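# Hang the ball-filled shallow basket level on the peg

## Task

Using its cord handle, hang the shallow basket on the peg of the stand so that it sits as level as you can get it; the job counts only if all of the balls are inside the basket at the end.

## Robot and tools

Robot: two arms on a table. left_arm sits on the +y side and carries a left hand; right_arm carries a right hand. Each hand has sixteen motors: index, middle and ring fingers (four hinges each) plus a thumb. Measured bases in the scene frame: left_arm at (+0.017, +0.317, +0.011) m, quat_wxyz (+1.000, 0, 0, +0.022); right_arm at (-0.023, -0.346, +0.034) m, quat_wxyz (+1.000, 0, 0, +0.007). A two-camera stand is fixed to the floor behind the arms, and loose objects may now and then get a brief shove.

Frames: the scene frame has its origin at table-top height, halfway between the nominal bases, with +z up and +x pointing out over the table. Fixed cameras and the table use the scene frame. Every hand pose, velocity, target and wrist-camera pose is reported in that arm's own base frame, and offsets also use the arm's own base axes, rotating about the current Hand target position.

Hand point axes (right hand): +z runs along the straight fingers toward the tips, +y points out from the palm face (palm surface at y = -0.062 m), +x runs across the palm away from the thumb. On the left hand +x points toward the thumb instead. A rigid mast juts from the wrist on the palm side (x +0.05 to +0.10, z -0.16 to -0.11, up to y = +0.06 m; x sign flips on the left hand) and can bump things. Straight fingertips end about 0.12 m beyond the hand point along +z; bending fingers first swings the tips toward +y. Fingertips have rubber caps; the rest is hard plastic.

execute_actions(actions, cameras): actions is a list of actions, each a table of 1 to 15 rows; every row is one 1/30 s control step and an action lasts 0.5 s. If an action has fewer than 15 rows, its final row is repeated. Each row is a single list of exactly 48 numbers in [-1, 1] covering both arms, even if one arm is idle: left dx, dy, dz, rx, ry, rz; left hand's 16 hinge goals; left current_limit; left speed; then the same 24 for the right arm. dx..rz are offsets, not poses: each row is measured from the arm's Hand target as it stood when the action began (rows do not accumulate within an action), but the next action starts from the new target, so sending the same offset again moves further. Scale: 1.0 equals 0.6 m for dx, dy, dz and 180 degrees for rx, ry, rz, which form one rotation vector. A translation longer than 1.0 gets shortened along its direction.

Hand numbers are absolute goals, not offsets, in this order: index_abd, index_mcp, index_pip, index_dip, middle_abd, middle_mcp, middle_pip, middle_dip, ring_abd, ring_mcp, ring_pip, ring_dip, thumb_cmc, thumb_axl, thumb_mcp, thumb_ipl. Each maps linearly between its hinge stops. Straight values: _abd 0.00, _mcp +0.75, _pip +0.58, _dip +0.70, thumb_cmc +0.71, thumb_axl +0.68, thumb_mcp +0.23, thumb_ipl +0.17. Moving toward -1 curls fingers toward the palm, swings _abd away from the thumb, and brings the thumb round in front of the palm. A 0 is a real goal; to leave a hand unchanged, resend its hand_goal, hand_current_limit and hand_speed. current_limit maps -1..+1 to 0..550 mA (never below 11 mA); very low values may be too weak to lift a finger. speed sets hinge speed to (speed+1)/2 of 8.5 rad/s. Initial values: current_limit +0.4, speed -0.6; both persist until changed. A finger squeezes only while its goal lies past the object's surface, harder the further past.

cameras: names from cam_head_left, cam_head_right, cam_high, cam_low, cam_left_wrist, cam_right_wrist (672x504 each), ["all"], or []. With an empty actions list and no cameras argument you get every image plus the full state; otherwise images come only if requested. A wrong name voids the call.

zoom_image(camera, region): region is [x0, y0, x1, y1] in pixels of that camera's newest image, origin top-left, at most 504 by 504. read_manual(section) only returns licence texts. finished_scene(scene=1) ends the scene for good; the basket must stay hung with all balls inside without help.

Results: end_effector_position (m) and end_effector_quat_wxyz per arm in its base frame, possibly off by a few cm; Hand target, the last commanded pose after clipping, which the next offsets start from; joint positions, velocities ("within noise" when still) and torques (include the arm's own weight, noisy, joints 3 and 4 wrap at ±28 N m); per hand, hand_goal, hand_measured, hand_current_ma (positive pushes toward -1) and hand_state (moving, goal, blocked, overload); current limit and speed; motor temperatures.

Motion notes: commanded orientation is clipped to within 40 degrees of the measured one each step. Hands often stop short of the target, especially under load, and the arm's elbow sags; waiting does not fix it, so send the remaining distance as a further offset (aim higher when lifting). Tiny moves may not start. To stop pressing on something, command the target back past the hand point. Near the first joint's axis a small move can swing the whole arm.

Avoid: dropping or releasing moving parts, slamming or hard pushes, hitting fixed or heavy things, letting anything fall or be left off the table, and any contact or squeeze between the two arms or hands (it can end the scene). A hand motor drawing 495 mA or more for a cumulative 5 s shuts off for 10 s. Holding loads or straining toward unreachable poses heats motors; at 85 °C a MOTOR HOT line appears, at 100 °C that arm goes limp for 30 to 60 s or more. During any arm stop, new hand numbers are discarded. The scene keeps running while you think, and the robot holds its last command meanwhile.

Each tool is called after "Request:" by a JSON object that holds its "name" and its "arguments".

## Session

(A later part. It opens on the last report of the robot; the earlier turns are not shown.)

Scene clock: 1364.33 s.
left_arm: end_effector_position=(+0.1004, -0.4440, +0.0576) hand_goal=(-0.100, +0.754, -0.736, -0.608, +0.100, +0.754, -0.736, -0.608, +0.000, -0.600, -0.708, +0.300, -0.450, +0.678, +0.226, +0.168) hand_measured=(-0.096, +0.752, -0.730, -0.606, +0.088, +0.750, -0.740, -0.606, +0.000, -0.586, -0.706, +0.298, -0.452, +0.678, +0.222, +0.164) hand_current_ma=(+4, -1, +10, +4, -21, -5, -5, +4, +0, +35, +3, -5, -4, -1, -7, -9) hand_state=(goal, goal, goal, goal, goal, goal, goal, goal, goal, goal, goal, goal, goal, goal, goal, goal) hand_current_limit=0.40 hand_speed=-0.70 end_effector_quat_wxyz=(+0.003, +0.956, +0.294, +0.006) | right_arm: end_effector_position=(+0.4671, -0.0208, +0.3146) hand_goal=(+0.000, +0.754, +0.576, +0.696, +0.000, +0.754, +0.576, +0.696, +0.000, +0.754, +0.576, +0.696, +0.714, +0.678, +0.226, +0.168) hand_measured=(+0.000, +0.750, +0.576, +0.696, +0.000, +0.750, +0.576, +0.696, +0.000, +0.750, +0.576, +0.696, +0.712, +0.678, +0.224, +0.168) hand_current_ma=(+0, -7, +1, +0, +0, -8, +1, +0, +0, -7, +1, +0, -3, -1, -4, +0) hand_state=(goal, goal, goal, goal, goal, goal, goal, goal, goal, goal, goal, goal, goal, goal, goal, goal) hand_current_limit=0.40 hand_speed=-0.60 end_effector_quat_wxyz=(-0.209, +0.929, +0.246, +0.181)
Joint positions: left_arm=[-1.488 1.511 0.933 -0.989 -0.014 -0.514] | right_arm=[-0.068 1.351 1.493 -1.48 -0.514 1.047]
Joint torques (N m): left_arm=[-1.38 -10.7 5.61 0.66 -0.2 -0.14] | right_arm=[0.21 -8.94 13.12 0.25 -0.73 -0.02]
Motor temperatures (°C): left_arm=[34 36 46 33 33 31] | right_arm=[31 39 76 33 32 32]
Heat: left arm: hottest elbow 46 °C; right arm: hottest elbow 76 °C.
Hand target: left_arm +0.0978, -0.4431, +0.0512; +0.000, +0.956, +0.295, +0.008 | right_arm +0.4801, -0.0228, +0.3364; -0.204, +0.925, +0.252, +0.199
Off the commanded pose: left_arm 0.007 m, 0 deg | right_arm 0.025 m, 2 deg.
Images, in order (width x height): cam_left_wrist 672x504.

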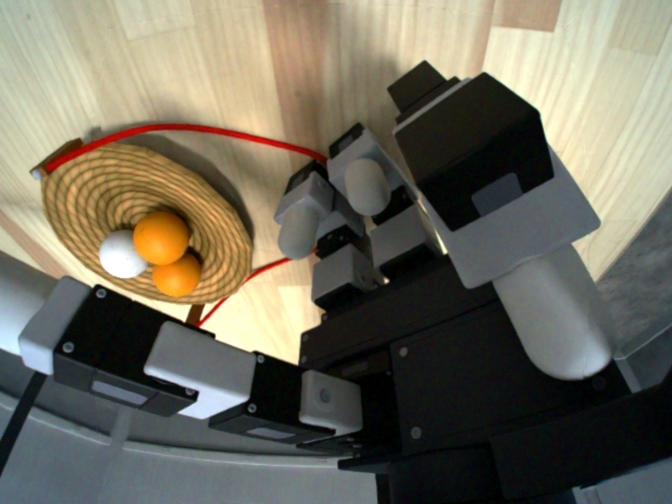

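Request:
{"name": "execute_actions", "arguments": {"actions": [[[0,0,0,0,0,0,-0.22,0.753,-0.737,-0.609,0.22,0.753,-0.737,-0.609,0,-0.6,-0.708,0.3,-0.45,0.677,0.226,0.168,0.4,-0.7,0,0,0,0,0,0,0,0.754,0.576,0.696,0,0.754,0.576,0.696,0,0.754,0.576,0.696,0.714,0.678,0.226,0.168,0.4,-0.6]]], "cameras": ["cam_left_wrist"]}}

Request:
{"name": "zoom_image", "arguments": {"camera": "cam_left_wrist", "region": [230, 90, 430, 290]}}

Scene clock: 1373.43 s.
left_arm: end_effector_position=(+0.0998, -0.4445, +0.0577) hand_goal=(-0.220, +0.754, -0.736, -0.608, +0.220, +0.754, -0.736, -0.608, +0.000, -0.600, -0.708, +0.300, -0.450, +0.678, +0.226, +0.168) hand_measured=(-0.216, +0.752, -0.730, -0.606, +0.204, +0.746, -0.744, -0.606, +0.000, -0.586, -0.706, +0.298, -0.452, +0.678, +0.222, +0.164) hand_current_ma=(+5, -1, +10, +4, -33, -15, -16, +4, +0, +35, +3, -5, -4, -1, -7, -9) hand_state=(goal, goal, goal, goal, goal, goal, goal, goal, goal, goal, goal, goal, goal, goal, goal, goal) hand_current_limit=0.40 hand_speed=-0.70 end_effector_quat_wxyz=(+0.004, +0.956, +0.293, +0.006) | right_arm: end_effector_position=(+0.4671, -0.0208, +0.3146) hand_goal=(+0.000, +0.754, +0.576, +0.696, +0.000, +0.754, +0.576, +0.696, +0.000, +0.754, +0.576, +0.696, +0.714, +0.678, +0.226, +0.168) hand_measured=(+0.000, +0.750, +0.576, +0.696, +0.000, +0.750, +0.576, +0.696, +0.000, +0.750, +0.576, +0.696, +0.712, +0.678, +0.224, +0.168) hand_current_ma=(+0, -7, +1, +0, +0, -8, +1, +0, +0, -7, +1, +0, -3, -1, -4, +0) hand_state=(goal, goal, goal, goal, goal, goal, goal, goal, goal, goal, goal, goal, goal, goal, goal, goal) hand_current_limit=0.40 hand_speed=-0.60 end_effector_quat_wxyz=(-0.209, +0.929, +0.246, +0.181)
Joint positions: left_arm=[-1.49 1.511 0.933 -0.988 -0.014 -0.514] | right_arm=[-0.068 1.351 1.493 -1.48 -0.514 1.047]
Joint torques (N m): left_arm=[-1.03 -10.87 5.63 0.69 -0.21 -0.15] | right_arm=[0.09 -8.82 13.12 0.31 -0.73 -0.02]
Motor temperatures (°C): left_arm=[34 36 46 33 33 31] | right_arm=[31 39 76 33 32 32]
Heat: left arm: hottest elbow 46 °C; right arm: hottest elbow 76 °C.
Hand target: left_arm +0.0978, -0.4431, +0.0512; +0.000, +0.956, +0.295, +0.008 | right_arm +0.4801, -0.0228, +0.3364; -0.204, +0.925, +0.252, +0.199
Off the commanded pose: left_arm 0.007 m, 1 deg | right_arm 0.025 m, 2 deg.
Images, in order (width x height): cam_left_wrist 672x504.

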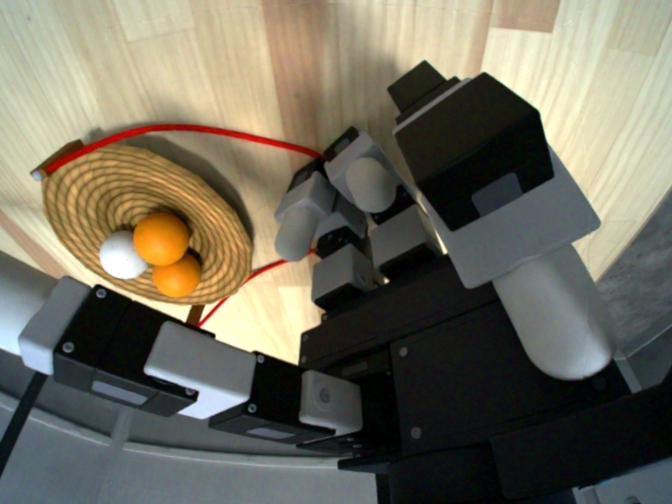

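Scaled by 2.520 from the camera's 672x504 image, which has a finer 960x720 frame.

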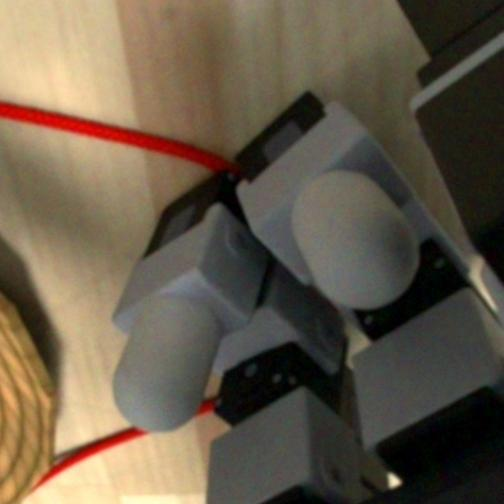

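Request:
{"name": "execute_actions", "arguments": {"actions": [[[0,0,0,0,0,0,-0.4,0.753,-0.737,-0.609,0.4,0.753,-0.737,-0.609,0,-0.6,-0.708,0.3,-0.45,0.677,0.226,0.168,0.4,-0.7,0,0,0,0,0,0,0,0.754,0.576,0.696,0,0.754,0.576,0.696,0,0.754,0.576,0.696,0.714,0.678,0.226,0.168,0.4,-0.6]]], "cameras": ["cam_left_wrist"]}}

Request:
{"name": "zoom_image", "arguments": {"camera": "cam_left_wrist", "region": [230, 90, 430, 290]}}

Scene clock: 1378.50 s.
left_arm: end_effector_position=(+0.0996, -0.4445, +0.0577) hand_goal=(-0.400, +0.754, -0.736, -0.608, +0.400, +0.754, -0.736, -0.608, +0.000, -0.600, -0.708, +0.300, -0.450, +0.678, +0.226, +0.168) hand_measured=(-0.282, +0.754, -0.740, -0.606, +0.260, +0.746, -0.754, -0.606, +0.000, -0.586, -0.706, +0.298, -0.452, +0.678, +0.222, +0.164) hand_current_ma=(+384, +0, -6, +4, -385, -18, -44, +4, +0, +35, +3, -5, -4, -1, -7, -9) hand_state=(blocked, goal, goal, goal, blocked, goal, goal, goal, goal, goal, goal, goal, goal, goal, goal, goal) hand_current_limit=0.40 hand_speed=-0.70 end_effector_quat_wxyz=(+0.004, +0.956, +0.293, +0.006) | right_arm: end_effector_position=(+0.4671, -0.0208, +0.3146) hand_goal=(+0.000, +0.754, +0.576, +0.696, +0.000, +0.754, +0.576, +0.696, +0.000, +0.754, +0.576, +0.696, +0.714, +0.678, +0.226, +0.168) hand_measured=(+0.000, +0.750, +0.576, +0.696, +0.000, +0.750, +0.576, +0.696, +0.000, +0.750, +0.576, +0.696, +0.712, +0.678, +0.224, +0.168) hand_current_ma=(+0, -7, +1, +0, +0, -8, +1, +0, +0, -7, +1, +0, -3, -1, -4, +0) hand_state=(goal, goal, goal, goal, goal, goal, goal, goal, goal, goal, goal, goal, goal, goal, goal, goal) hand_current_limit=0.40 hand_speed=-0.60 end_effector_quat_wxyz=(-0.209, +0.929, +0.246, +0.181)
Joint positions: left_arm=[-1.49 1.511 0.933 -0.988 -0.014 -0.514] | right_arm=[-0.068 1.351 1.493 -1.48 -0.514 1.047]
Joint torques (N m): left_arm=[-0.67 -10.7 5.63 0.62 -0.2 -0.11] | right_arm=[0.03 -9 13.19 0.32 -0.75 -0.02]
Motor temperatures (°C): left_arm=[34 36 46 33 33 31] | right_arm=[31 39 76 33 32 32]
Heat: left arm: hottest elbow 46 °C; right arm: hottest elbow 76 °C.
Hand target: left_arm +0.0976, -0.4431, +0.0512; +0.000, +0.956, +0.295, +0.008 | right_arm +0.4801, -0.0228, +0.3364; -0.204, +0.925, +0.252, +0.199
Off the commanded pose: left_arm 0.007 m, 1 deg | right_arm 0.025 m, 2 deg.
Images, in order (width x height): cam_left_wrist 672x504.

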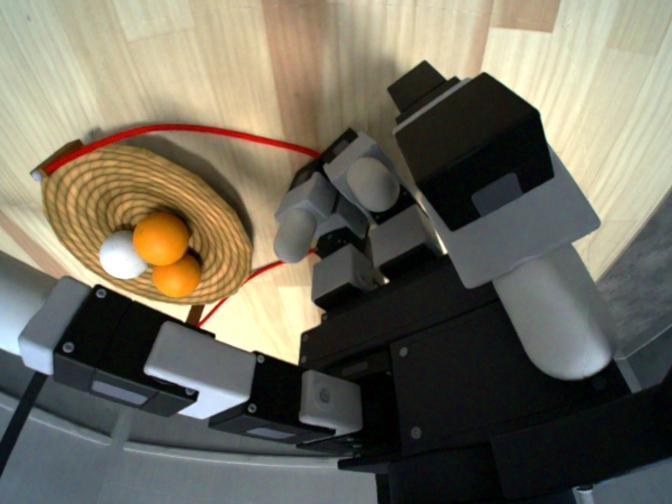

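Scaled by 2.520 from the camera's 672x504 image, which has a finer 960x720 frame.

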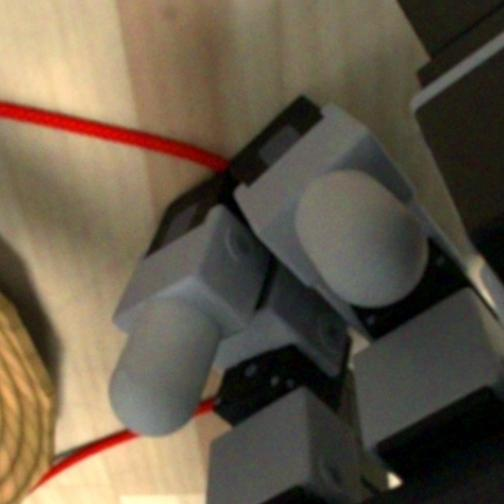

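Request:
{"name": "execute_actions", "arguments": {"actions": [[[0,0,0.04,0,0,0,-0.4,0.753,-0.737,-0.609,0.4,0.753,-0.737,-0.609,0,-0.6,-0.708,0.3,-0.45,0.677,0.226,0.168,0.4,-0.7,0,0,0,0,0,0,0,0.754,0.576,0.696,0,0.754,0.576,0.696,0,0.754,0.576,0.696,0.714,0.678,0.226,0.168,0.4,-0.6]]], "cameras": ["cam_left_wrist", "cam_low", "cam_high"]}}

Request:
{"name": "zoom_image", "arguments": {"camera": "cam_left_wrist", "region": [230, 90, 430, 290]}}

Request:
{"name": "zoom_image", "arguments": {"camera": "cam_low", "region": [370, 220, 470, 310]}}

Request:
{"name": "zoom_image", "arguments": {"camera": "cam_high", "region": [370, 180, 510, 300]}}

Scene clock: 1387.67 s.
left_arm: end_effector_position=(+0.0987, -0.4325, +0.0567) hand_goal=(-0.400, +0.754, -0.736, -0.608, +0.400, +0.754, -0.736, -0.608, +0.000, -0.600, -0.708, +0.300, -0.450, +0.678, +0.226, +0.168) hand_measured=(-0.284, +0.754, -0.742, -0.606, +0.262, +0.748, -0.756, -0.606, +0.000, -0.586, -0.706, +0.298, -0.452, +0.678, +0.222, +0.164) hand_current_ma=(+380, +1, -9, +4, -385, -14, -51, +4, +0, +35, +3, -5, -4, -1, -7, -9) hand_state=(blocked, goal, goal, goal, blocked, goal, blocked, goal, goal, goal, goal, goal, goal, goal, goal, goal) hand_current_limit=0.40 hand_speed=-0.70 end_effector_quat_wxyz=(-0.018, +0.956, +0.293, +0.011) | right_arm: end_effector_position=(+0.4671, -0.0208, +0.3146) hand_goal=(+0.000, +0.754, +0.576, +0.696, +0.000, +0.754, +0.576, +0.696, +0.000, +0.754, +0.576, +0.696, +0.714, +0.678, +0.226, +0.168) hand_measured=(+0.000, +0.750, +0.576, +0.696, +0.000, +0.750, +0.576, +0.696, +0.000, +0.750, +0.576, +0.696, +0.712, +0.678, +0.224, +0.168) hand_current_ma=(+0, -7, +1, +0, +0, -8, +1, +0, +0, -7, +1, +0, -3, -1, -4, +0) hand_state=(goal, goal, goal, goal, goal, goal, goal, goal, goal, goal, goal, goal, goal, goal, goal, goal) hand_current_limit=0.40 hand_speed=-0.60 end_effector_quat_wxyz=(-0.209, +0.929, +0.246, +0.181)
Joint positions: left_arm=[-1.49 1.506 0.933 -1.038 -0.014 -0.514] | right_arm=[-0.068 1.351 1.493 -1.48 -0.514 1.047]
Joint torques (N m): left_arm=[-0.79 -13.68 7.87 -0.2 -0.19 -0.15] | right_arm=[0.21 -8.94 13.23 0.29 -0.75 -0.01]
Motor temperatures (°C): left_arm=[34 36 46 33 33 31] | right_arm=[31 39 76 33 32 32]
Heat: left arm: hottest elbow 46 °C; right arm: hottest elbow 76 °C.
Hand target: left_arm +0.0976, -0.4431, +0.0753; +0.001, +0.956, +0.295, +0.008 | right_arm +0.4801, -0.0228, +0.3364; -0.204, +0.925, +0.252, +0.199
Off the commanded pose: left_arm 0.021 m, 2 deg | right_arm 0.025 m, 2 deg.
Images, in order (width x height): cam_high 672x504, cam_low 672x504, cam_left_wrist 672x504.

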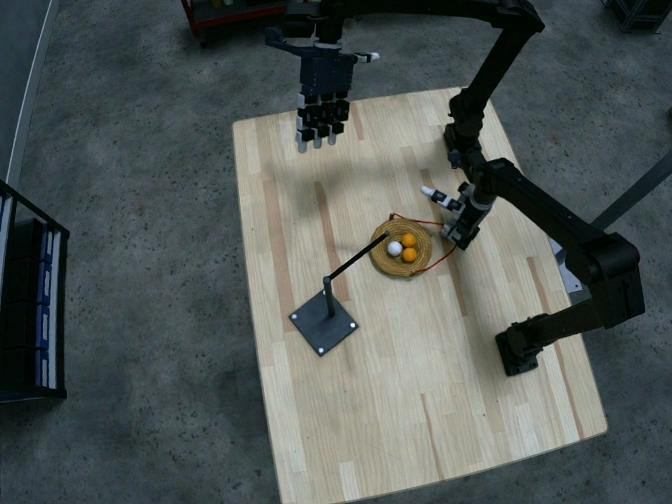

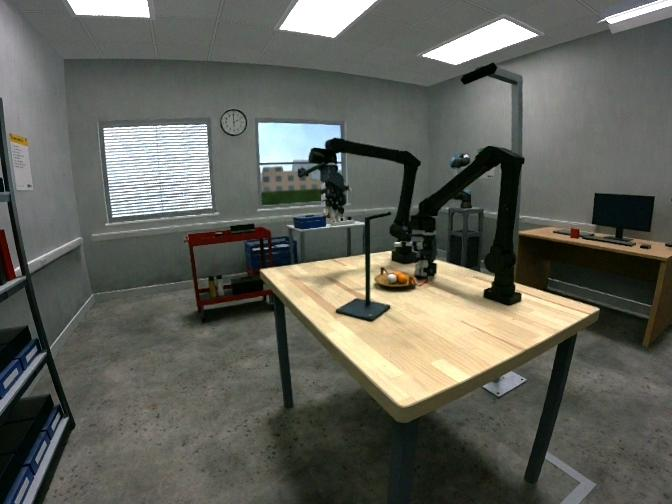

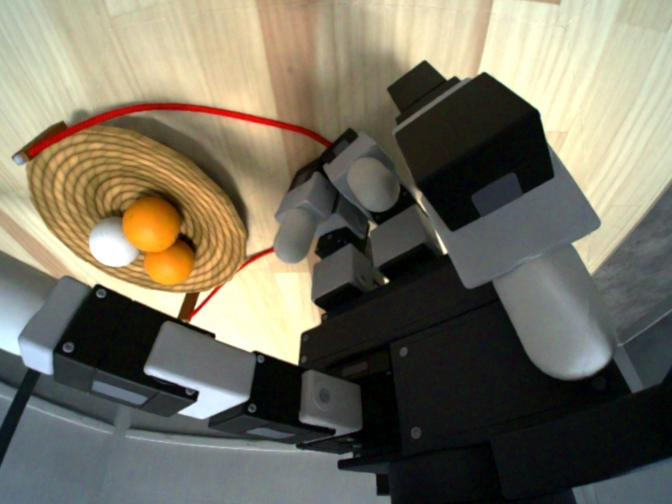

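Scaled by 2.520 from the camera's 672x504 image, which has a finer 960x720 frame.

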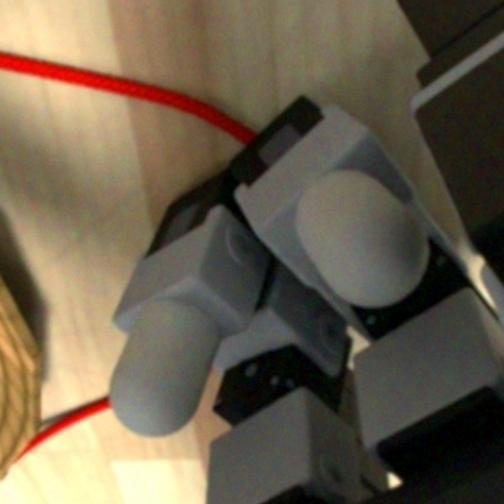

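Scaled by 5.040 from the camera's 672x504 image, which has a finer 960x720 frame.

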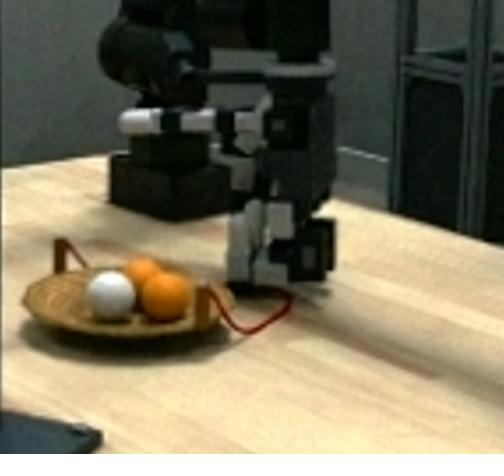

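Scaled by 3.600 from the camera's 672x504 image, which has a finer 960x720 frame.

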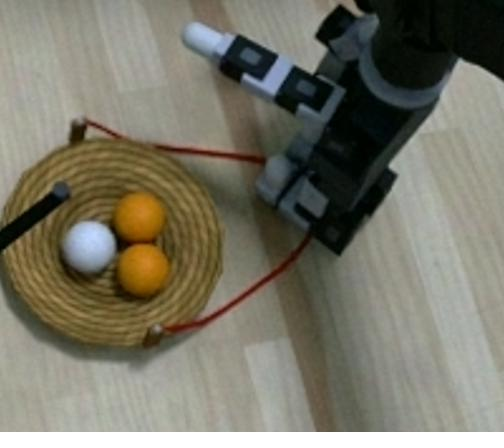

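Request:
{"name": "execute_actions", "arguments": {"actions": [[[0,0,0.03,0,0,0,-0.4,0.753,-0.737,-0.609,0.4,0.753,-0.737,-0.609,0,-0.6,-0.708,0.3,-0.45,0.677,0.226,0.168,0.4,-0.7,0,0,0,0,0,0,0,0.754,0.576,0.696,0,0.754,0.576,0.696,0,0.754,0.576,0.696,0.714,0.678,0.226,0.168,0.4,-0.6]]], "cameras": ["cam_left_wrist", "cam_low", "cam_high"]}}

Request:
{"name": "zoom_image", "arguments": {"camera": "cam_left_wrist", "region": [230, 90, 430, 290]}}

Request:
{"name": "zoom_image", "arguments": {"camera": "cam_low", "region": [370, 220, 470, 310]}}

Scene clock: 1395.20 s.
left_arm: end_effector_position=(+0.0979, -0.4218, +0.0672) hand_goal=(-0.400, +0.754, -0.736, -0.608, +0.400, +0.754, -0.736, -0.608, +0.000, -0.600, -0.708, +0.300, -0.450, +0.678, +0.226, +0.168) hand_measured=(-0.284, +0.754, -0.742, -0.606, +0.262, +0.748, -0.756, -0.606, +0.000, -0.586, -0.706, +0.298, -0.452, +0.678, +0.222, +0.164) hand_current_ma=(+380, +1, -9, +4, -385, -14, -51, +4, +0, +35, +3, -5, -4, -1, -7, -9) hand_state=(blocked, goal, goal, goal, blocked, goal, blocked, goal, goal, goal, goal, goal, goal, goal, goal, goal) hand_current_limit=0.40 hand_speed=-0.70 end_effector_quat_wxyz=(-0.028, +0.956, +0.293, +0.013) | right_arm: end_effector_position=(+0.4671, -0.0208, +0.3146) hand_goal=(+0.000, +0.754, +0.576, +0.696, +0.000, +0.754, +0.576, +0.696, +0.000, +0.754, +0.576, +0.696, +0.714, +0.678, +0.226, +0.168) hand_measured=(+0.000, +0.750, +0.576, +0.696, +0.000, +0.750, +0.576, +0.696, +0.000, +0.750, +0.576, +0.696, +0.712, +0.678, +0.224, +0.168) hand_current_ma=(+0, -7, +1, +0, +0, -8, +1, +0, +0, -7, +1, +0, -3, -1, -4, +0) hand_state=(goal, goal, goal, goal, goal, goal, goal, goal, goal, goal, goal, goal, goal, goal, goal, goal) hand_current_limit=0.40 hand_speed=-0.60 end_effector_quat_wxyz=(-0.209, +0.929, +0.246, +0.181)
Joint positions: left_arm=[-1.49 1.475 0.933 -1.09 -0.014 -0.514] | right_arm=[-0.068 1.351 1.493 -1.48 -0.514 1.047]
Joint torques (N m): left_arm=[-1.03 -12.69 9.96 -0.28 -0.18 -0.16] | right_arm=[-0.03 -8.88 13.12 0.29 -0.74 0]
Motor temperatures (°C): left_arm=[34 36 47 33 32 31] | right_arm=[31 39 76 33 32 32]
Heat: left arm: hottest elbow 47 °C; right arm: hottest elbow 76 °C.
Hand target: left_arm +0.0976, -0.4431, +0.0933; +0.000, +0.956, +0.295, +0.008 | right_arm +0.4801, -0.0228, +0.3364; -0.204, +0.925, +0.252, +0.199
Off the commanded pose: left_arm 0.034 m, 3 deg | right_arm 0.025 m, 2 deg.
Images, in order (width x height): cam_high 672x504, cam_low 672x504, cam_left_wrist 672x504.

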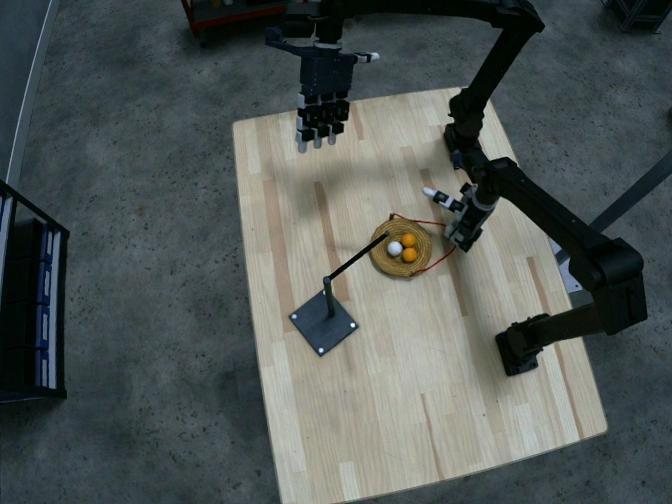

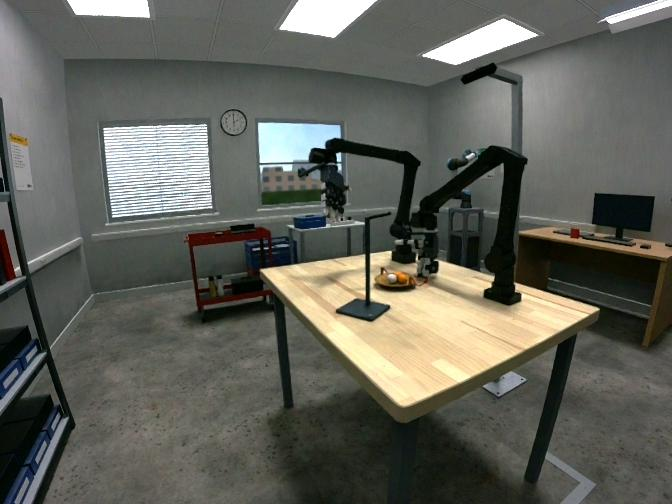

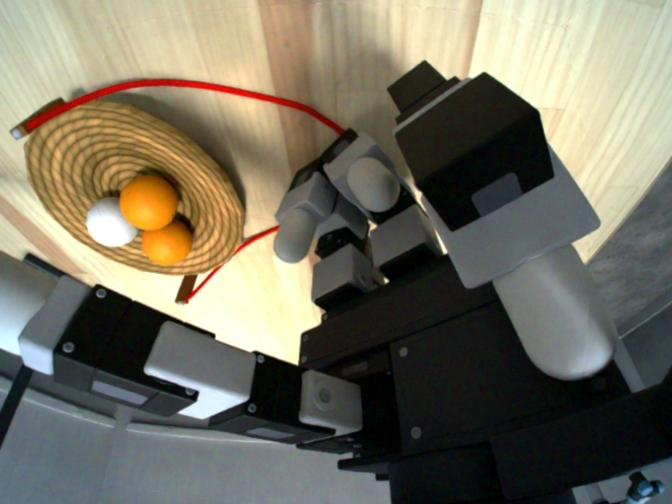

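Scaled by 2.520 from the camera's 672x504 image, which has a finer 960x720 frame.

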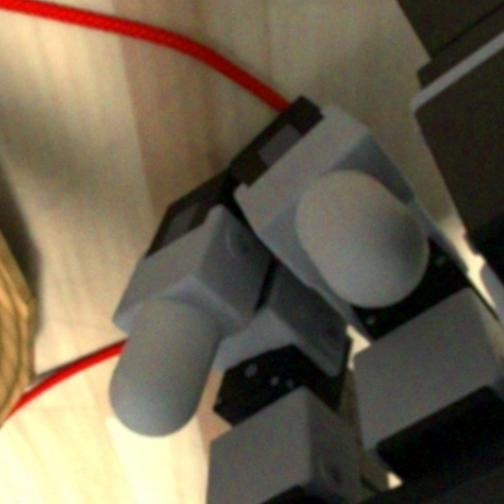

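Scaled by 5.040 from the camera's 672x504 image, which has a finer 960x720 frame.

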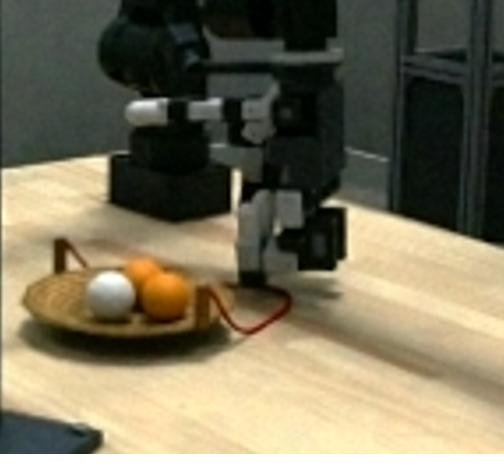

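Request:
{"name": "execute_actions", "arguments": {"actions": [[[0,0,0.08,0,0,0,0,0.753,-0.737,-0.609,0,0.753,-0.737,-0.609,0,-0.6,-0.708,0.3,-0.45,0.677,0.226,0.168,0.4,-0.6,-0.03,0,0.05,-0.0346,-0.035,0.159,0,0.754,0.576,0.696,0,0.3,0.0,0.3,0,0.3,0.0,0.3,0.3,0.678,0.226,0.168,0.4,-0.6]],[[0,0.06,0.1,0,0,0,0,0.753,-0.737,-0.609,0,0.753,-0.737,-0.609,0,-0.6,-0.708,0.3,-0.45,0.677,0.226,0.168,0.4,-0.6,-0.05,0.02,0.03,-0.0346,-0.035,0.159,0,0.3,0.4,0.8,0,-0.507,-0.708,0.406,0,-0.507,-0.708,0.406,0,0.678,0.226,0.168,0.4,-0.6]],[[0.02,0.12,0.08,0,0,0,0,0.753,-0.737,-0.609,0,0.753,-0.737,-0.609,0,-0.6,-0.708,0.3,-0.45,0.677,0.226,0.168,0.4,-0.6,-0.06,0.02,0,-0.0346,-0.035,0.159,0,-0.137,0.508,0.9,0,-0.507,-0.708,0.406,0,-0.507,-0.708,0.406,-0.2,0.678,0.226,0.168,0.4,-0.6]],[[0.02,0.12,0.03,0,0,0,0,0.753,-0.737,-0.609,0,0.753,-0.737,-0.609,0,-0.6,-0.708,0.3,-0.45,0.677,0.226,0.168,0.4,-0.6,-0.06,0.03,-0.03,-0.0346,-0.035,0.159,0,-0.137,0.508,0.913,0,-0.507,-0.708,0.406,0,-0.507,-0.708,0.406,-0.4,0.678,0.226,0.168,0.4,-0.6]],[[0,0.08,0,0,0,0,0,0.753,-0.737,-0.609,0,0.753,-0.737,-0.609,0,-0.6,-0.708,0.3,-0.45,0.677,0.226,0.168,0.4,-0.6,-0.06,0.03,-0.04,-0.0346,-0.035,0.159,0,-0.137,0.508,0.913,0,-0.507,-0.708,0.406,0,-0.507,-0.708,0.406,-0.4,0.678,0.226,0.168,0.4,-0.6]]], "cameras": ["all"]}}

Request:
{"name": "zoom_image", "arguments": {"camera": "cam_head_left", "region": [290, 270, 440, 420]}}

Request:
{"name": "zoom_image", "arguments": {"camera": "cam_high", "region": [350, 180, 490, 300]}}

Request:
{"name": "zoom_image", "arguments": {"camera": "cam_low", "region": [360, 230, 450, 310]}}

Scene clock: 1496.07 s.
left_arm: end_effector_position=(+0.1213, -0.2184, +0.2686) hand_goal=(+0.000, +0.754, -0.736, -0.608, +0.000, +0.754, -0.736, -0.608, +0.000, -0.600, -0.708, +0.300, -0.450, +0.678, +0.226, +0.168) hand_measured=(-0.002, +0.756, -0.736, -0.606, +0.002, +0.754, -0.736, -0.606, +0.000, -0.586, -0.706, +0.298, -0.452, +0.678, +0.222, +0.164) hand_current_ma=(-3, +1, +0, +4, +4, +0, +0, +4, +0, +35, +3, -5, -2, -1, -8, -9) hand_state=(goal, goal, goal, goal, goal, goal, goal, goal, goal, goal, goal, goal, goal, goal, goal, goal) hand_current_limit=0.40 hand_speed=-0.60 end_effector_quat_wxyz=(+0.055, +0.952, +0.300, +0.014) | right_arm: end_effector_position=(+0.3223, +0.0335, +0.3382) hand_goal=(+0.000, -0.136, +0.508, +0.914, +0.000, -0.506, -0.708, +0.406, +0.000, -0.506, -0.708, +0.406, -0.400, +0.678, +0.226, +0.168) hand_measured=(+0.000, -0.118, +0.508, +0.912, +0.000, -0.490, -0.706, +0.404, +0.000, -0.492, -0.706, +0.404, -0.398, +0.678, +0.224, +0.168) hand_current_ma=(+0, +44, +0, -4, +0, +42, +3, -3, +0, +36, +3, -4, +2, -1, -5, +0) hand_state=(goal, goal, goal, goal, goal, goal, goal, goal, goal, goal, goal, goal, goal, goal, goal, goal) hand_current_limit=0.40 hand_speed=-0.60 end_effector_quat_wxyz=(+0.060, +0.020, +0.998, +0.008)
Joint positions: left_arm=[-1.274 0.684 0.902 -1.68 -0.028 -0.313] | right_arm=[-0.188 1.07 1.292 -1.677 -0.037 -1.717]
Joint torques (N m): left_arm=[-0.03 -1.14 6.9 0.32 -0.15 0.08] | right_arm=[1.49 -4.89 9.4 0.23 -0.3 0.04]
Motor temperatures (°C): left_arm=[34 37 55 33 32 31] | right_arm=[31 39 76 33 32 32]
Heat: left arm: hottest elbow 55 °C; right arm: hottest elbow 76 °C.
Hand target: left_arm +0.1217, -0.2151, +0.2672; +0.000, +0.955, +0.295, +0.008 | right_arm +0.3241, +0.0371, +0.3424; +0.000, +0.009, +1.000, +0.001
Off the commanded pose: left_arm 0.004 m, 6 deg | right_arm 0.006 m, 7 deg.
joint sent to its limit (left arm) — joint 4 (wrist pitch), lower limit. The joint targets are off in orientation, not in position.
joint sent to its limit (right arm) — joint 4 (wrist pitch), lower limit. The joint targets are off in orientation, not in position.

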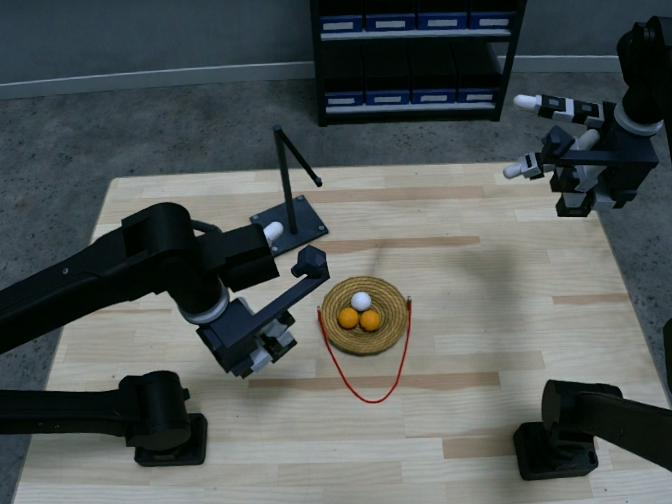

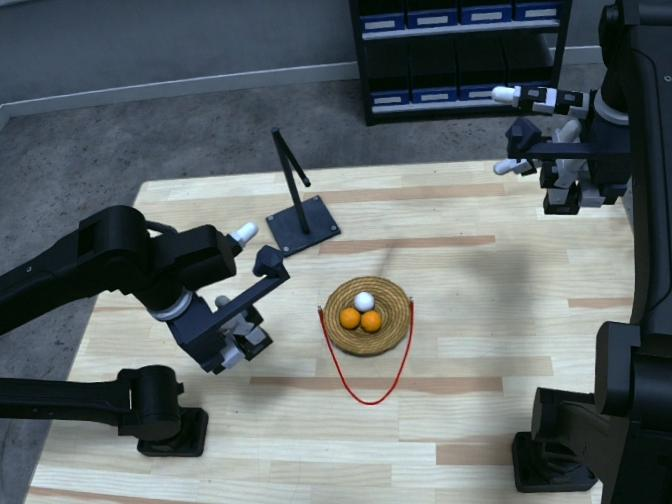

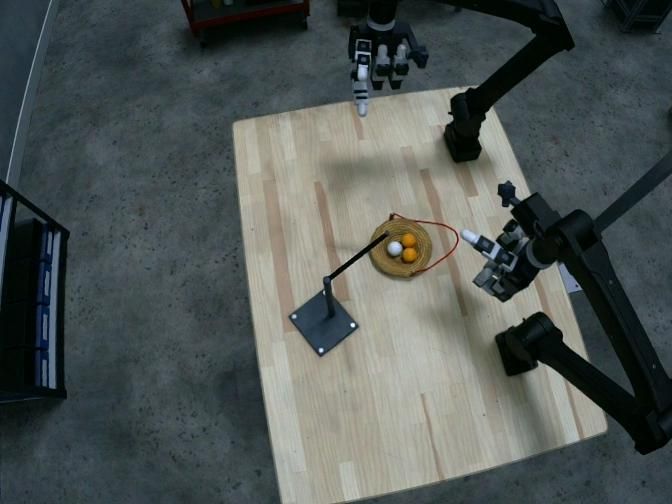

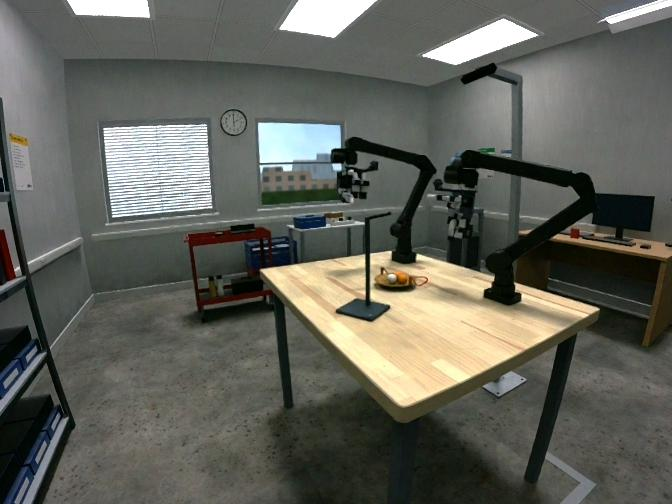

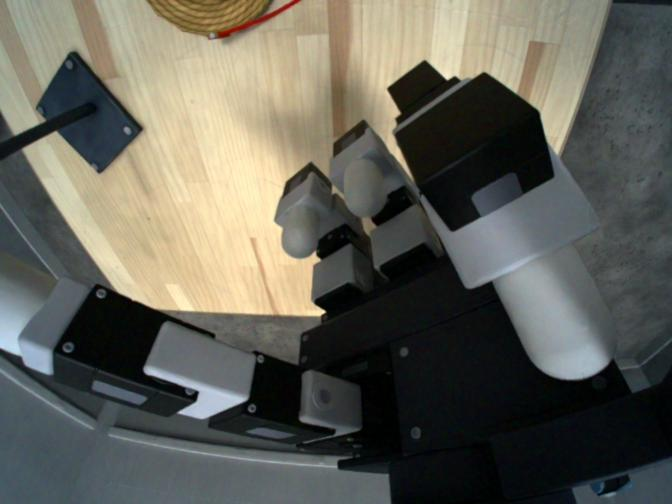

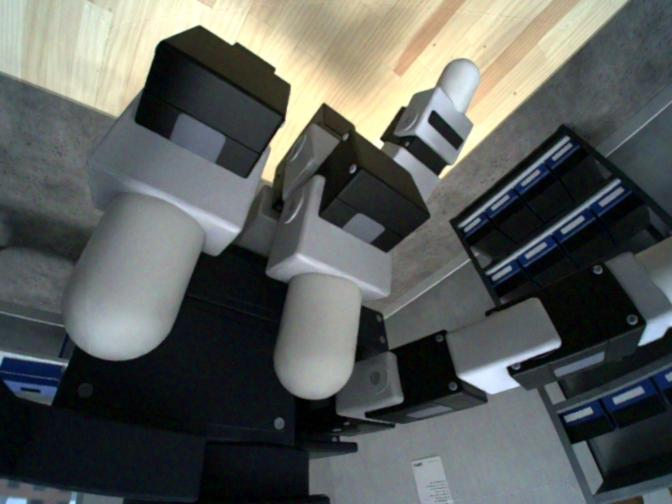

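Scaled by 3.360 from the camera's 672x504 image, which has a finer 960x720 frame.

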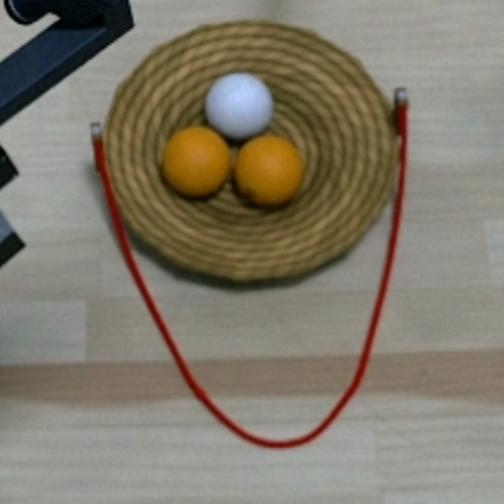

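Scaled by 3.600 from the camera's 672x504 image, which has a finer 960x720 frame.

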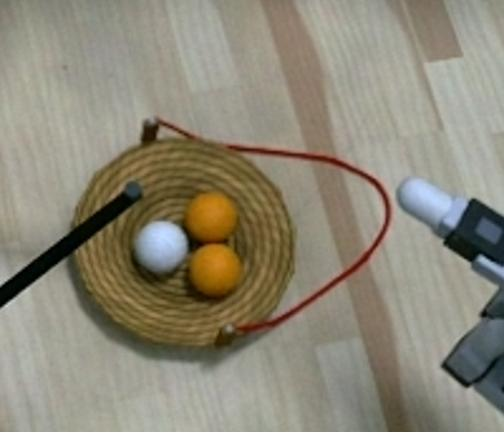

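Scaled by 5.600 from the camera's 672x504 image, which has a finer 960x720 frame.

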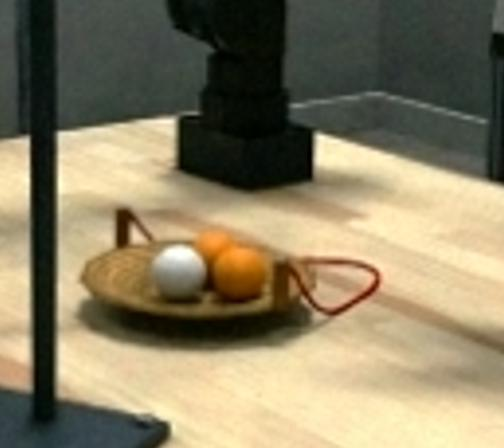

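Request:
{"name": "execute_actions", "arguments": {"actions": [[[0.0165,-0.05,0,0.0892,-0.0406,-0.109,-0.05,0.2,0,0,0.05,0.2,0,0,0,-0.507,-0.708,0.406,-0.5,0.677,0.3,0.1,0.4,-0.6,0,0,0,0,0,0,0,-0.137,0.508,0.913,0,-0.507,-0.708,0.406,0,-0.507,-0.708,0.406,0.3,0.678,0.226,0.168,0.4,-0.6]],[[0.0165,-0.05,0,0.0892,-0.0406,-0.109,-0.09,-0.3,0.5,0.5,0.09,-0.3,0.5,0.5,0,-0.507,-0.708,0.406,-0.6,0.677,0.4,0,0.4,-0.6,0,0,0,0,0,0,0,-0.137,0.508,0.913,0,-0.507,-0.708,0.406,0,-0.507,-0.708,0.406,0.7,0.678,0.226,0.168,0.4,-0.6]],[[0.0165,-0.05,-0.02,0.0892,-0.0406,-0.109,-0.09,-0.712,0.577,0.696,0.09,-0.712,0.577,0.696,0,-0.507,-0.708,0.406,-0.671,0.677,0.65,-0.092,0.4,-0.6,0,0,0,0,0,0,0,-0.137,0.508,0.913,0,-0.507,-0.708,0.406,0,-0.507,-0.708,0.406,0.7,0.678,0.226,0.168,0.4,-0.6]],[[0.0165,-0.05,-0.05,0.0892,-0.0406,-0.109,-0.09,-0.712,0.577,0.696,0.09,-0.712,0.577,0.696,0,-0.507,-0.708,0.406,-0.671,0.677,0.65,-0.092,0.4,-0.6,0,0,0,0,0,0,0,-0.137,0.508,0.913,0,-0.507,-0.708,0.406,0,-0.507,-0.708,0.406,0.7,0.678,0.226,0.168,0.4,-0.6]],[[0.0165,-0.05,-0.08,0.0892,-0.0406,-0.109,-0.09,-0.712,0.577,0.696,0.09,-0.712,0.577,0.696,0,-0.507,-0.708,0.406,-0.671,0.677,0.65,-0.092,0.4,-0.6,0,0,0,0,0,0,0,-0.137,0.508,0.913,0,-0.507,-0.708,0.406,0,-0.507,-0.708,0.406,0.7,0.678,0.226,0.168,0.4,-0.6]],[[0,0,-0.08,0,0,0,-0.09,-0.712,0.577,0.696,0.09,-0.712,0.577,0.696,0,-0.507,-0.708,0.406,-0.671,0.677,0.65,-0.092,0.4,-0.6,0,0,0,0,0,0,0,-0.137,0.508,0.913,0,-0.507,-0.708,0.406,0,-0.507,-0.708,0.406,0.7,0.678,0.226,0.168,0.4,-0.6]]], "cameras": ["cam_head_left", "cam_high", "cam_low", "cam_left_wrist"]}}

Scene clock: 1613.77 s.
left_arm: end_effector_position=(+0.1679, -0.3681, +0.1279) hand_goal=(-0.090, -0.712, +0.578, +0.696, +0.090, -0.712, +0.578, +0.696, +0.000, -0.506, -0.708, +0.406, -0.670, +0.678, +0.650, -0.092) hand_measured=(-0.090, -0.702, +0.578, +0.694, +0.086, -0.702, +0.578, +0.694, +0.000, -0.500, -0.706, +0.404, -0.672, +0.678, +0.642, -0.090) hand_current_ma=(+0, +22, -1, -3, -4, +23, -1, -3, +0, +10, +2, -4, -2, -1, -21, +2) hand_state=(goal, goal, goal, goal, goal, goal, goal, goal, goal, goal, goal, goal, goal, goal, goal, goal) hand_current_limit=0.40 hand_speed=-0.60 end_effector_quat_wxyz=(-0.454, +0.585, -0.534, +0.409) | right_arm: end_effector_position=(+0.3219, +0.0339, +0.3380) hand_goal=(+0.000, -0.136, +0.508, +0.914, +0.000, -0.506, -0.708, +0.406, +0.000, -0.506, -0.708, +0.406, +0.700, +0.678, +0.226, +0.168) hand_measured=(+0.000, -0.118, +0.508, +0.912, +0.000, -0.490, -0.706, +0.404, +0.000, -0.492, -0.706, +0.404, +0.698, +0.678, +0.224, +0.168) hand_current_ma=(+0, +44, +0, -4, +0, +42, +3, -3, +0, +36, +3, -4, -3, -1, -5, +0) hand_state=(goal, goal, goal, goal, goal, goal, goal, goal, goal, goal, goal, goal, goal, goal, goal, goal) hand_current_limit=0.40 hand_speed=-0.60 end_effector_quat_wxyz=(+0.060, +0.017, +0.998, +0.007)
Joint positions: left_arm=[-1.513 1.439 0.926 -1.212 -1.31 1.418] | right_arm=[-0.186 1.07 1.292 -1.677 -0.035 -1.721]
Joint torques (N m): left_arm=[0.38 -11.58 5.53 0.29 -0.73 0.08] | right_arm=[1.2 -4.72 9.51 0.34 -0.26 0]
Motor temperatures (°C): left_arm=[34 35 51 33 32 31] | right_arm=[31 38 67 33 31 32]
Heat: left arm: hottest elbow 51 °C; right arm: hottest elbow 67 °C.
Hand target: left_arm +0.1711, -0.3651, +0.1291; -0.451, +0.588, -0.534, +0.409 | right_arm +0.3241, +0.0371, +0.3424; +0.000, +0.009, +1.000, +0.001
Off the commanded pose: left_arm 0.005 m, 0 deg | right_arm 0.006 m, 7 deg.
joint sent to its limit (right arm) — joint 4 (wrist pitch), lower limit. The joint targets are off in orientation, not in position.
Images, in order (width x height): cam_head_left 672x504, cam_high 672x504, cam_low 672x504, cam_left_wrist 672x504.

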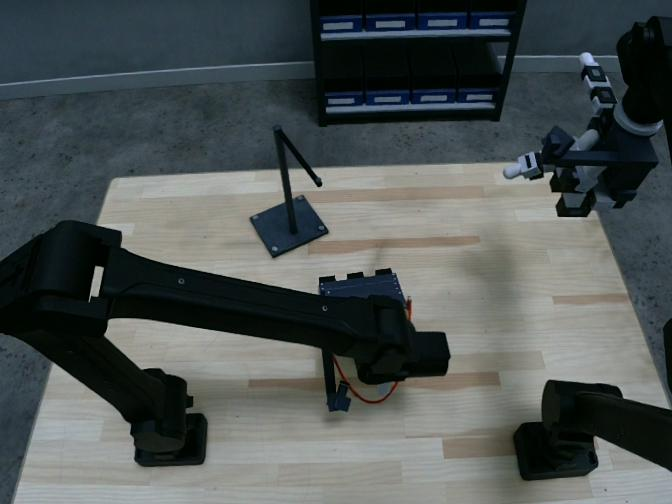

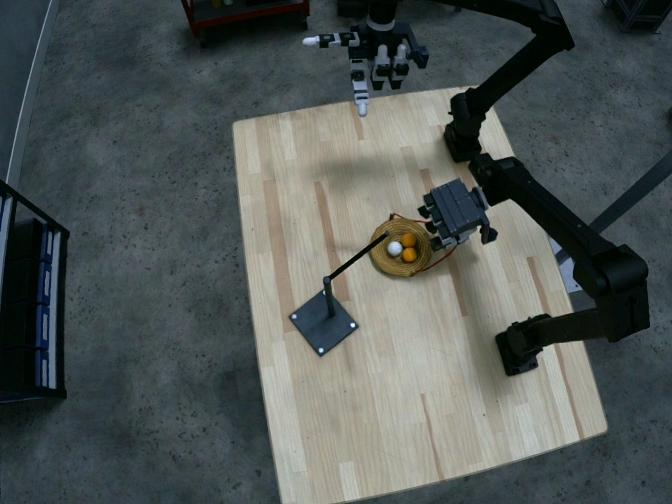

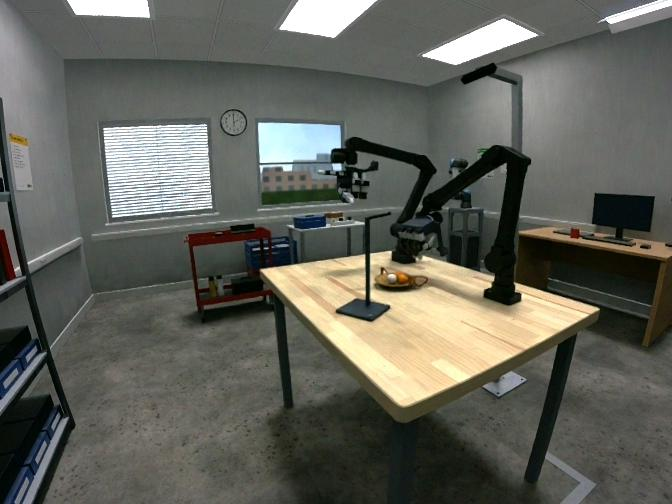

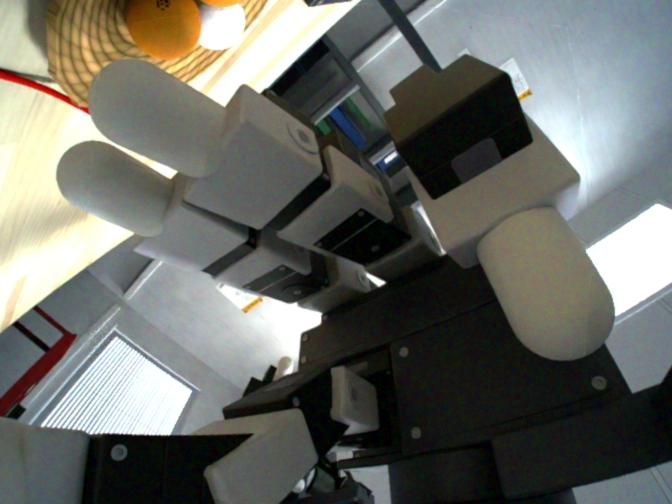

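Request:
{"name": "execute_actions", "arguments": {"actions": [[[0.003,0.0,-0.075,0,0,0,-0.09,-0.712,0.577,0.696,0.09,-0.712,0.577,0.696,0,-0.507,-0.708,0.406,-0.671,0.677,0.65,-0.092,0.4,-0.6,0,0,0,0,0,0,0,-0.137,0.508,0.913,0,-0.507,-0.708,0.406,0,-0.507,-0.708,0.406,0.7,0.678,0.226,0.168,0.4,-0.6]],[[0,0,-0.06,0,0,0,-0.09,-0.712,0.577,0.696,0.09,-0.712,0.577,0.696,0,-0.507,-0.708,0.406,-0.671,0.677,0.65,-0.092,0.4,-0.6,0,0,0,0,0,0,0,-0.137,0.508,0.913,0,-0.507,-0.708,0.406,0,-0.507,-0.708,0.406,0.7,0.678,0.226,0.168,0.4,-0.6]]], "cameras": ["cam_head_left", "cam_high", "cam_low", "cam_left_wrist"]}}

Request:
{"name": "zoom_image", "arguments": {"camera": "cam_low", "region": [370, 230, 460, 310]}}

Scene clock: 1621.83 s.
left_arm: end_effector_position=(+0.1695, -0.3674, +0.0501) hand_goal=(-0.090, -0.712, +0.578, +0.696, +0.090, -0.712, +0.578, +0.696, +0.000, -0.506, -0.708, +0.406, -0.670, +0.678, +0.650, -0.092) hand_measured=(-0.090, -0.702, +0.578, +0.694, +0.086, -0.702, +0.578, +0.694, +0.000, -0.500, -0.706, +0.404, -0.672, +0.678, +0.642, -0.090) hand_current_ma=(+0, +22, -1, -3, -4, +23, -1, -3, +0, +10, +2, -4, -1, -1, -21, +2) hand_state=(goal, goal, goal, goal, goal, goal, goal, goal, goal, goal, goal, goal, goal, goal, goal, goal) hand_current_limit=0.40 hand_speed=-0.60 end_effector_quat_wxyz=(-0.448, +0.587, -0.534, +0.412) | right_arm: end_effector_position=(+0.3219, +0.0339, +0.3380) hand_goal=(+0.000, -0.136, +0.508, +0.914, +0.000, -0.506, -0.708, +0.406, +0.000, -0.506, -0.708, +0.406, +0.700, +0.678, +0.226, +0.168) hand_measured=(+0.000, -0.118, +0.508, +0.912, +0.000, -0.490, -0.706, +0.404, +0.000, -0.492, -0.706, +0.404, +0.698, +0.678, +0.224, +0.168) hand_current_ma=(+0, +44, +0, -4, +0, +42, +3, -3, +0, +36, +3, -4, -3, -1, -5, +0) hand_state=(goal, goal, goal, goal, goal, goal, goal, goal, goal, goal, goal, goal, goal, goal, goal, goal) hand_current_limit=0.40 hand_speed=-0.60 end_effector_quat_wxyz=(+0.060, +0.017, +0.998, +0.007)
Joint positions: left_arm=[-1.507 1.558 0.812 -0.921 -1.307 1.466] | right_arm=[-0.186 1.07 1.292 -1.677 -0.035 -1.721]
Joint torques (N m): left_arm=[0.32 -10.99 4.78 0.4 -0.79 0.09] | right_arm=[1.03 -4.66 9.52 0.31 -0.26 0.02]
Motor temperatures (°C): left_arm=[34 35 50 33 33 31] | right_arm=[31 38 67 33 31 32]
Heat: left arm: hottest elbow 50 °C; right arm: hottest elbow 67 °C.
Hand target: left_arm +0.1729, -0.3650, +0.0482; -0.451, +0.588, -0.534, +0.409 | right_arm +0.3241, +0.0371, +0.3424; +0.000, +0.009, +1.000, +0.001
Off the commanded pose: left_arm 0.005 m, 0 deg | right_arm 0.006 m, 7 deg.
joint sent to its limit (right arm) — joint 4 (wrist pitch), lower limit. The joint targets are off in orientation, not in position.
Images, in order (width x height): cam_head_left 672x504, cam_high 672x504, cam_low 672x504, cam_left_wrist 672x504.

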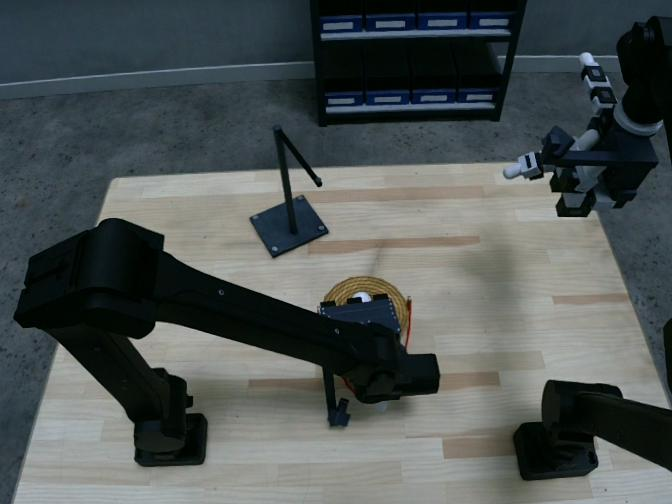

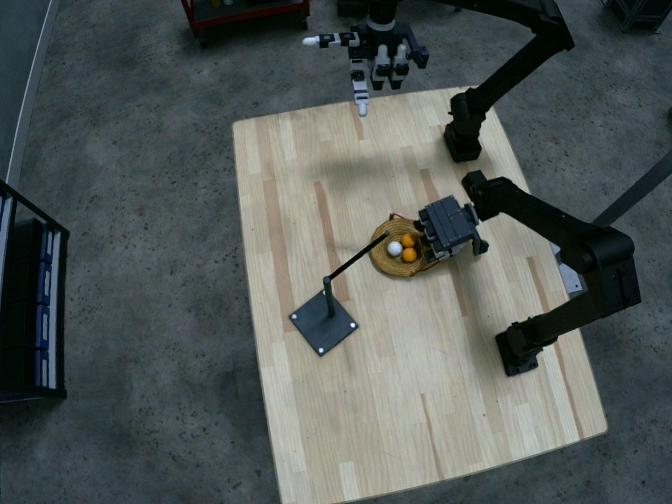

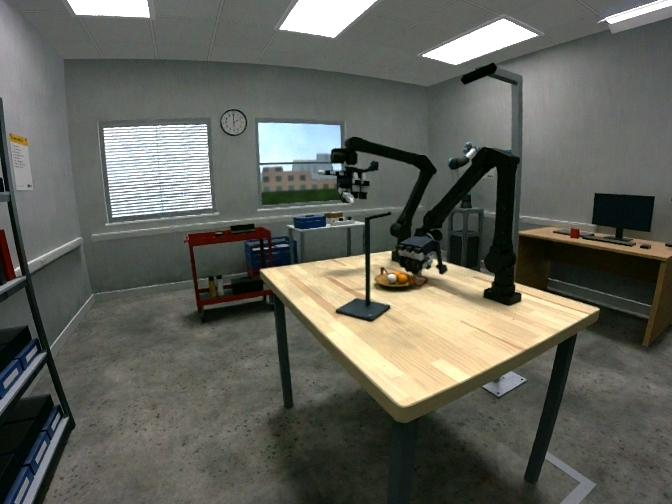

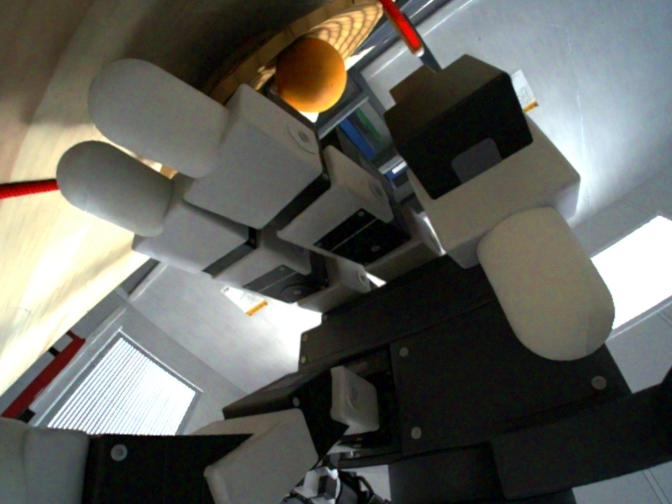

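Scaled by 5.600 from the camera's 672x504 image, which has a finer 960x720 frame.

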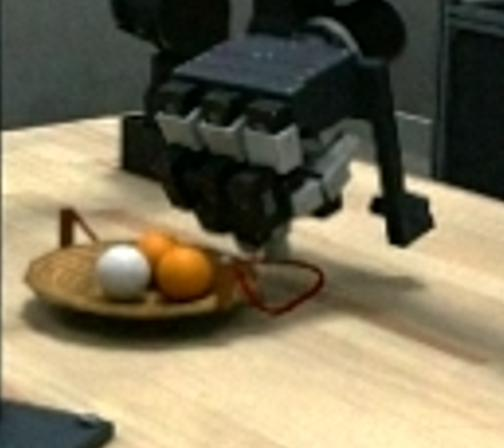

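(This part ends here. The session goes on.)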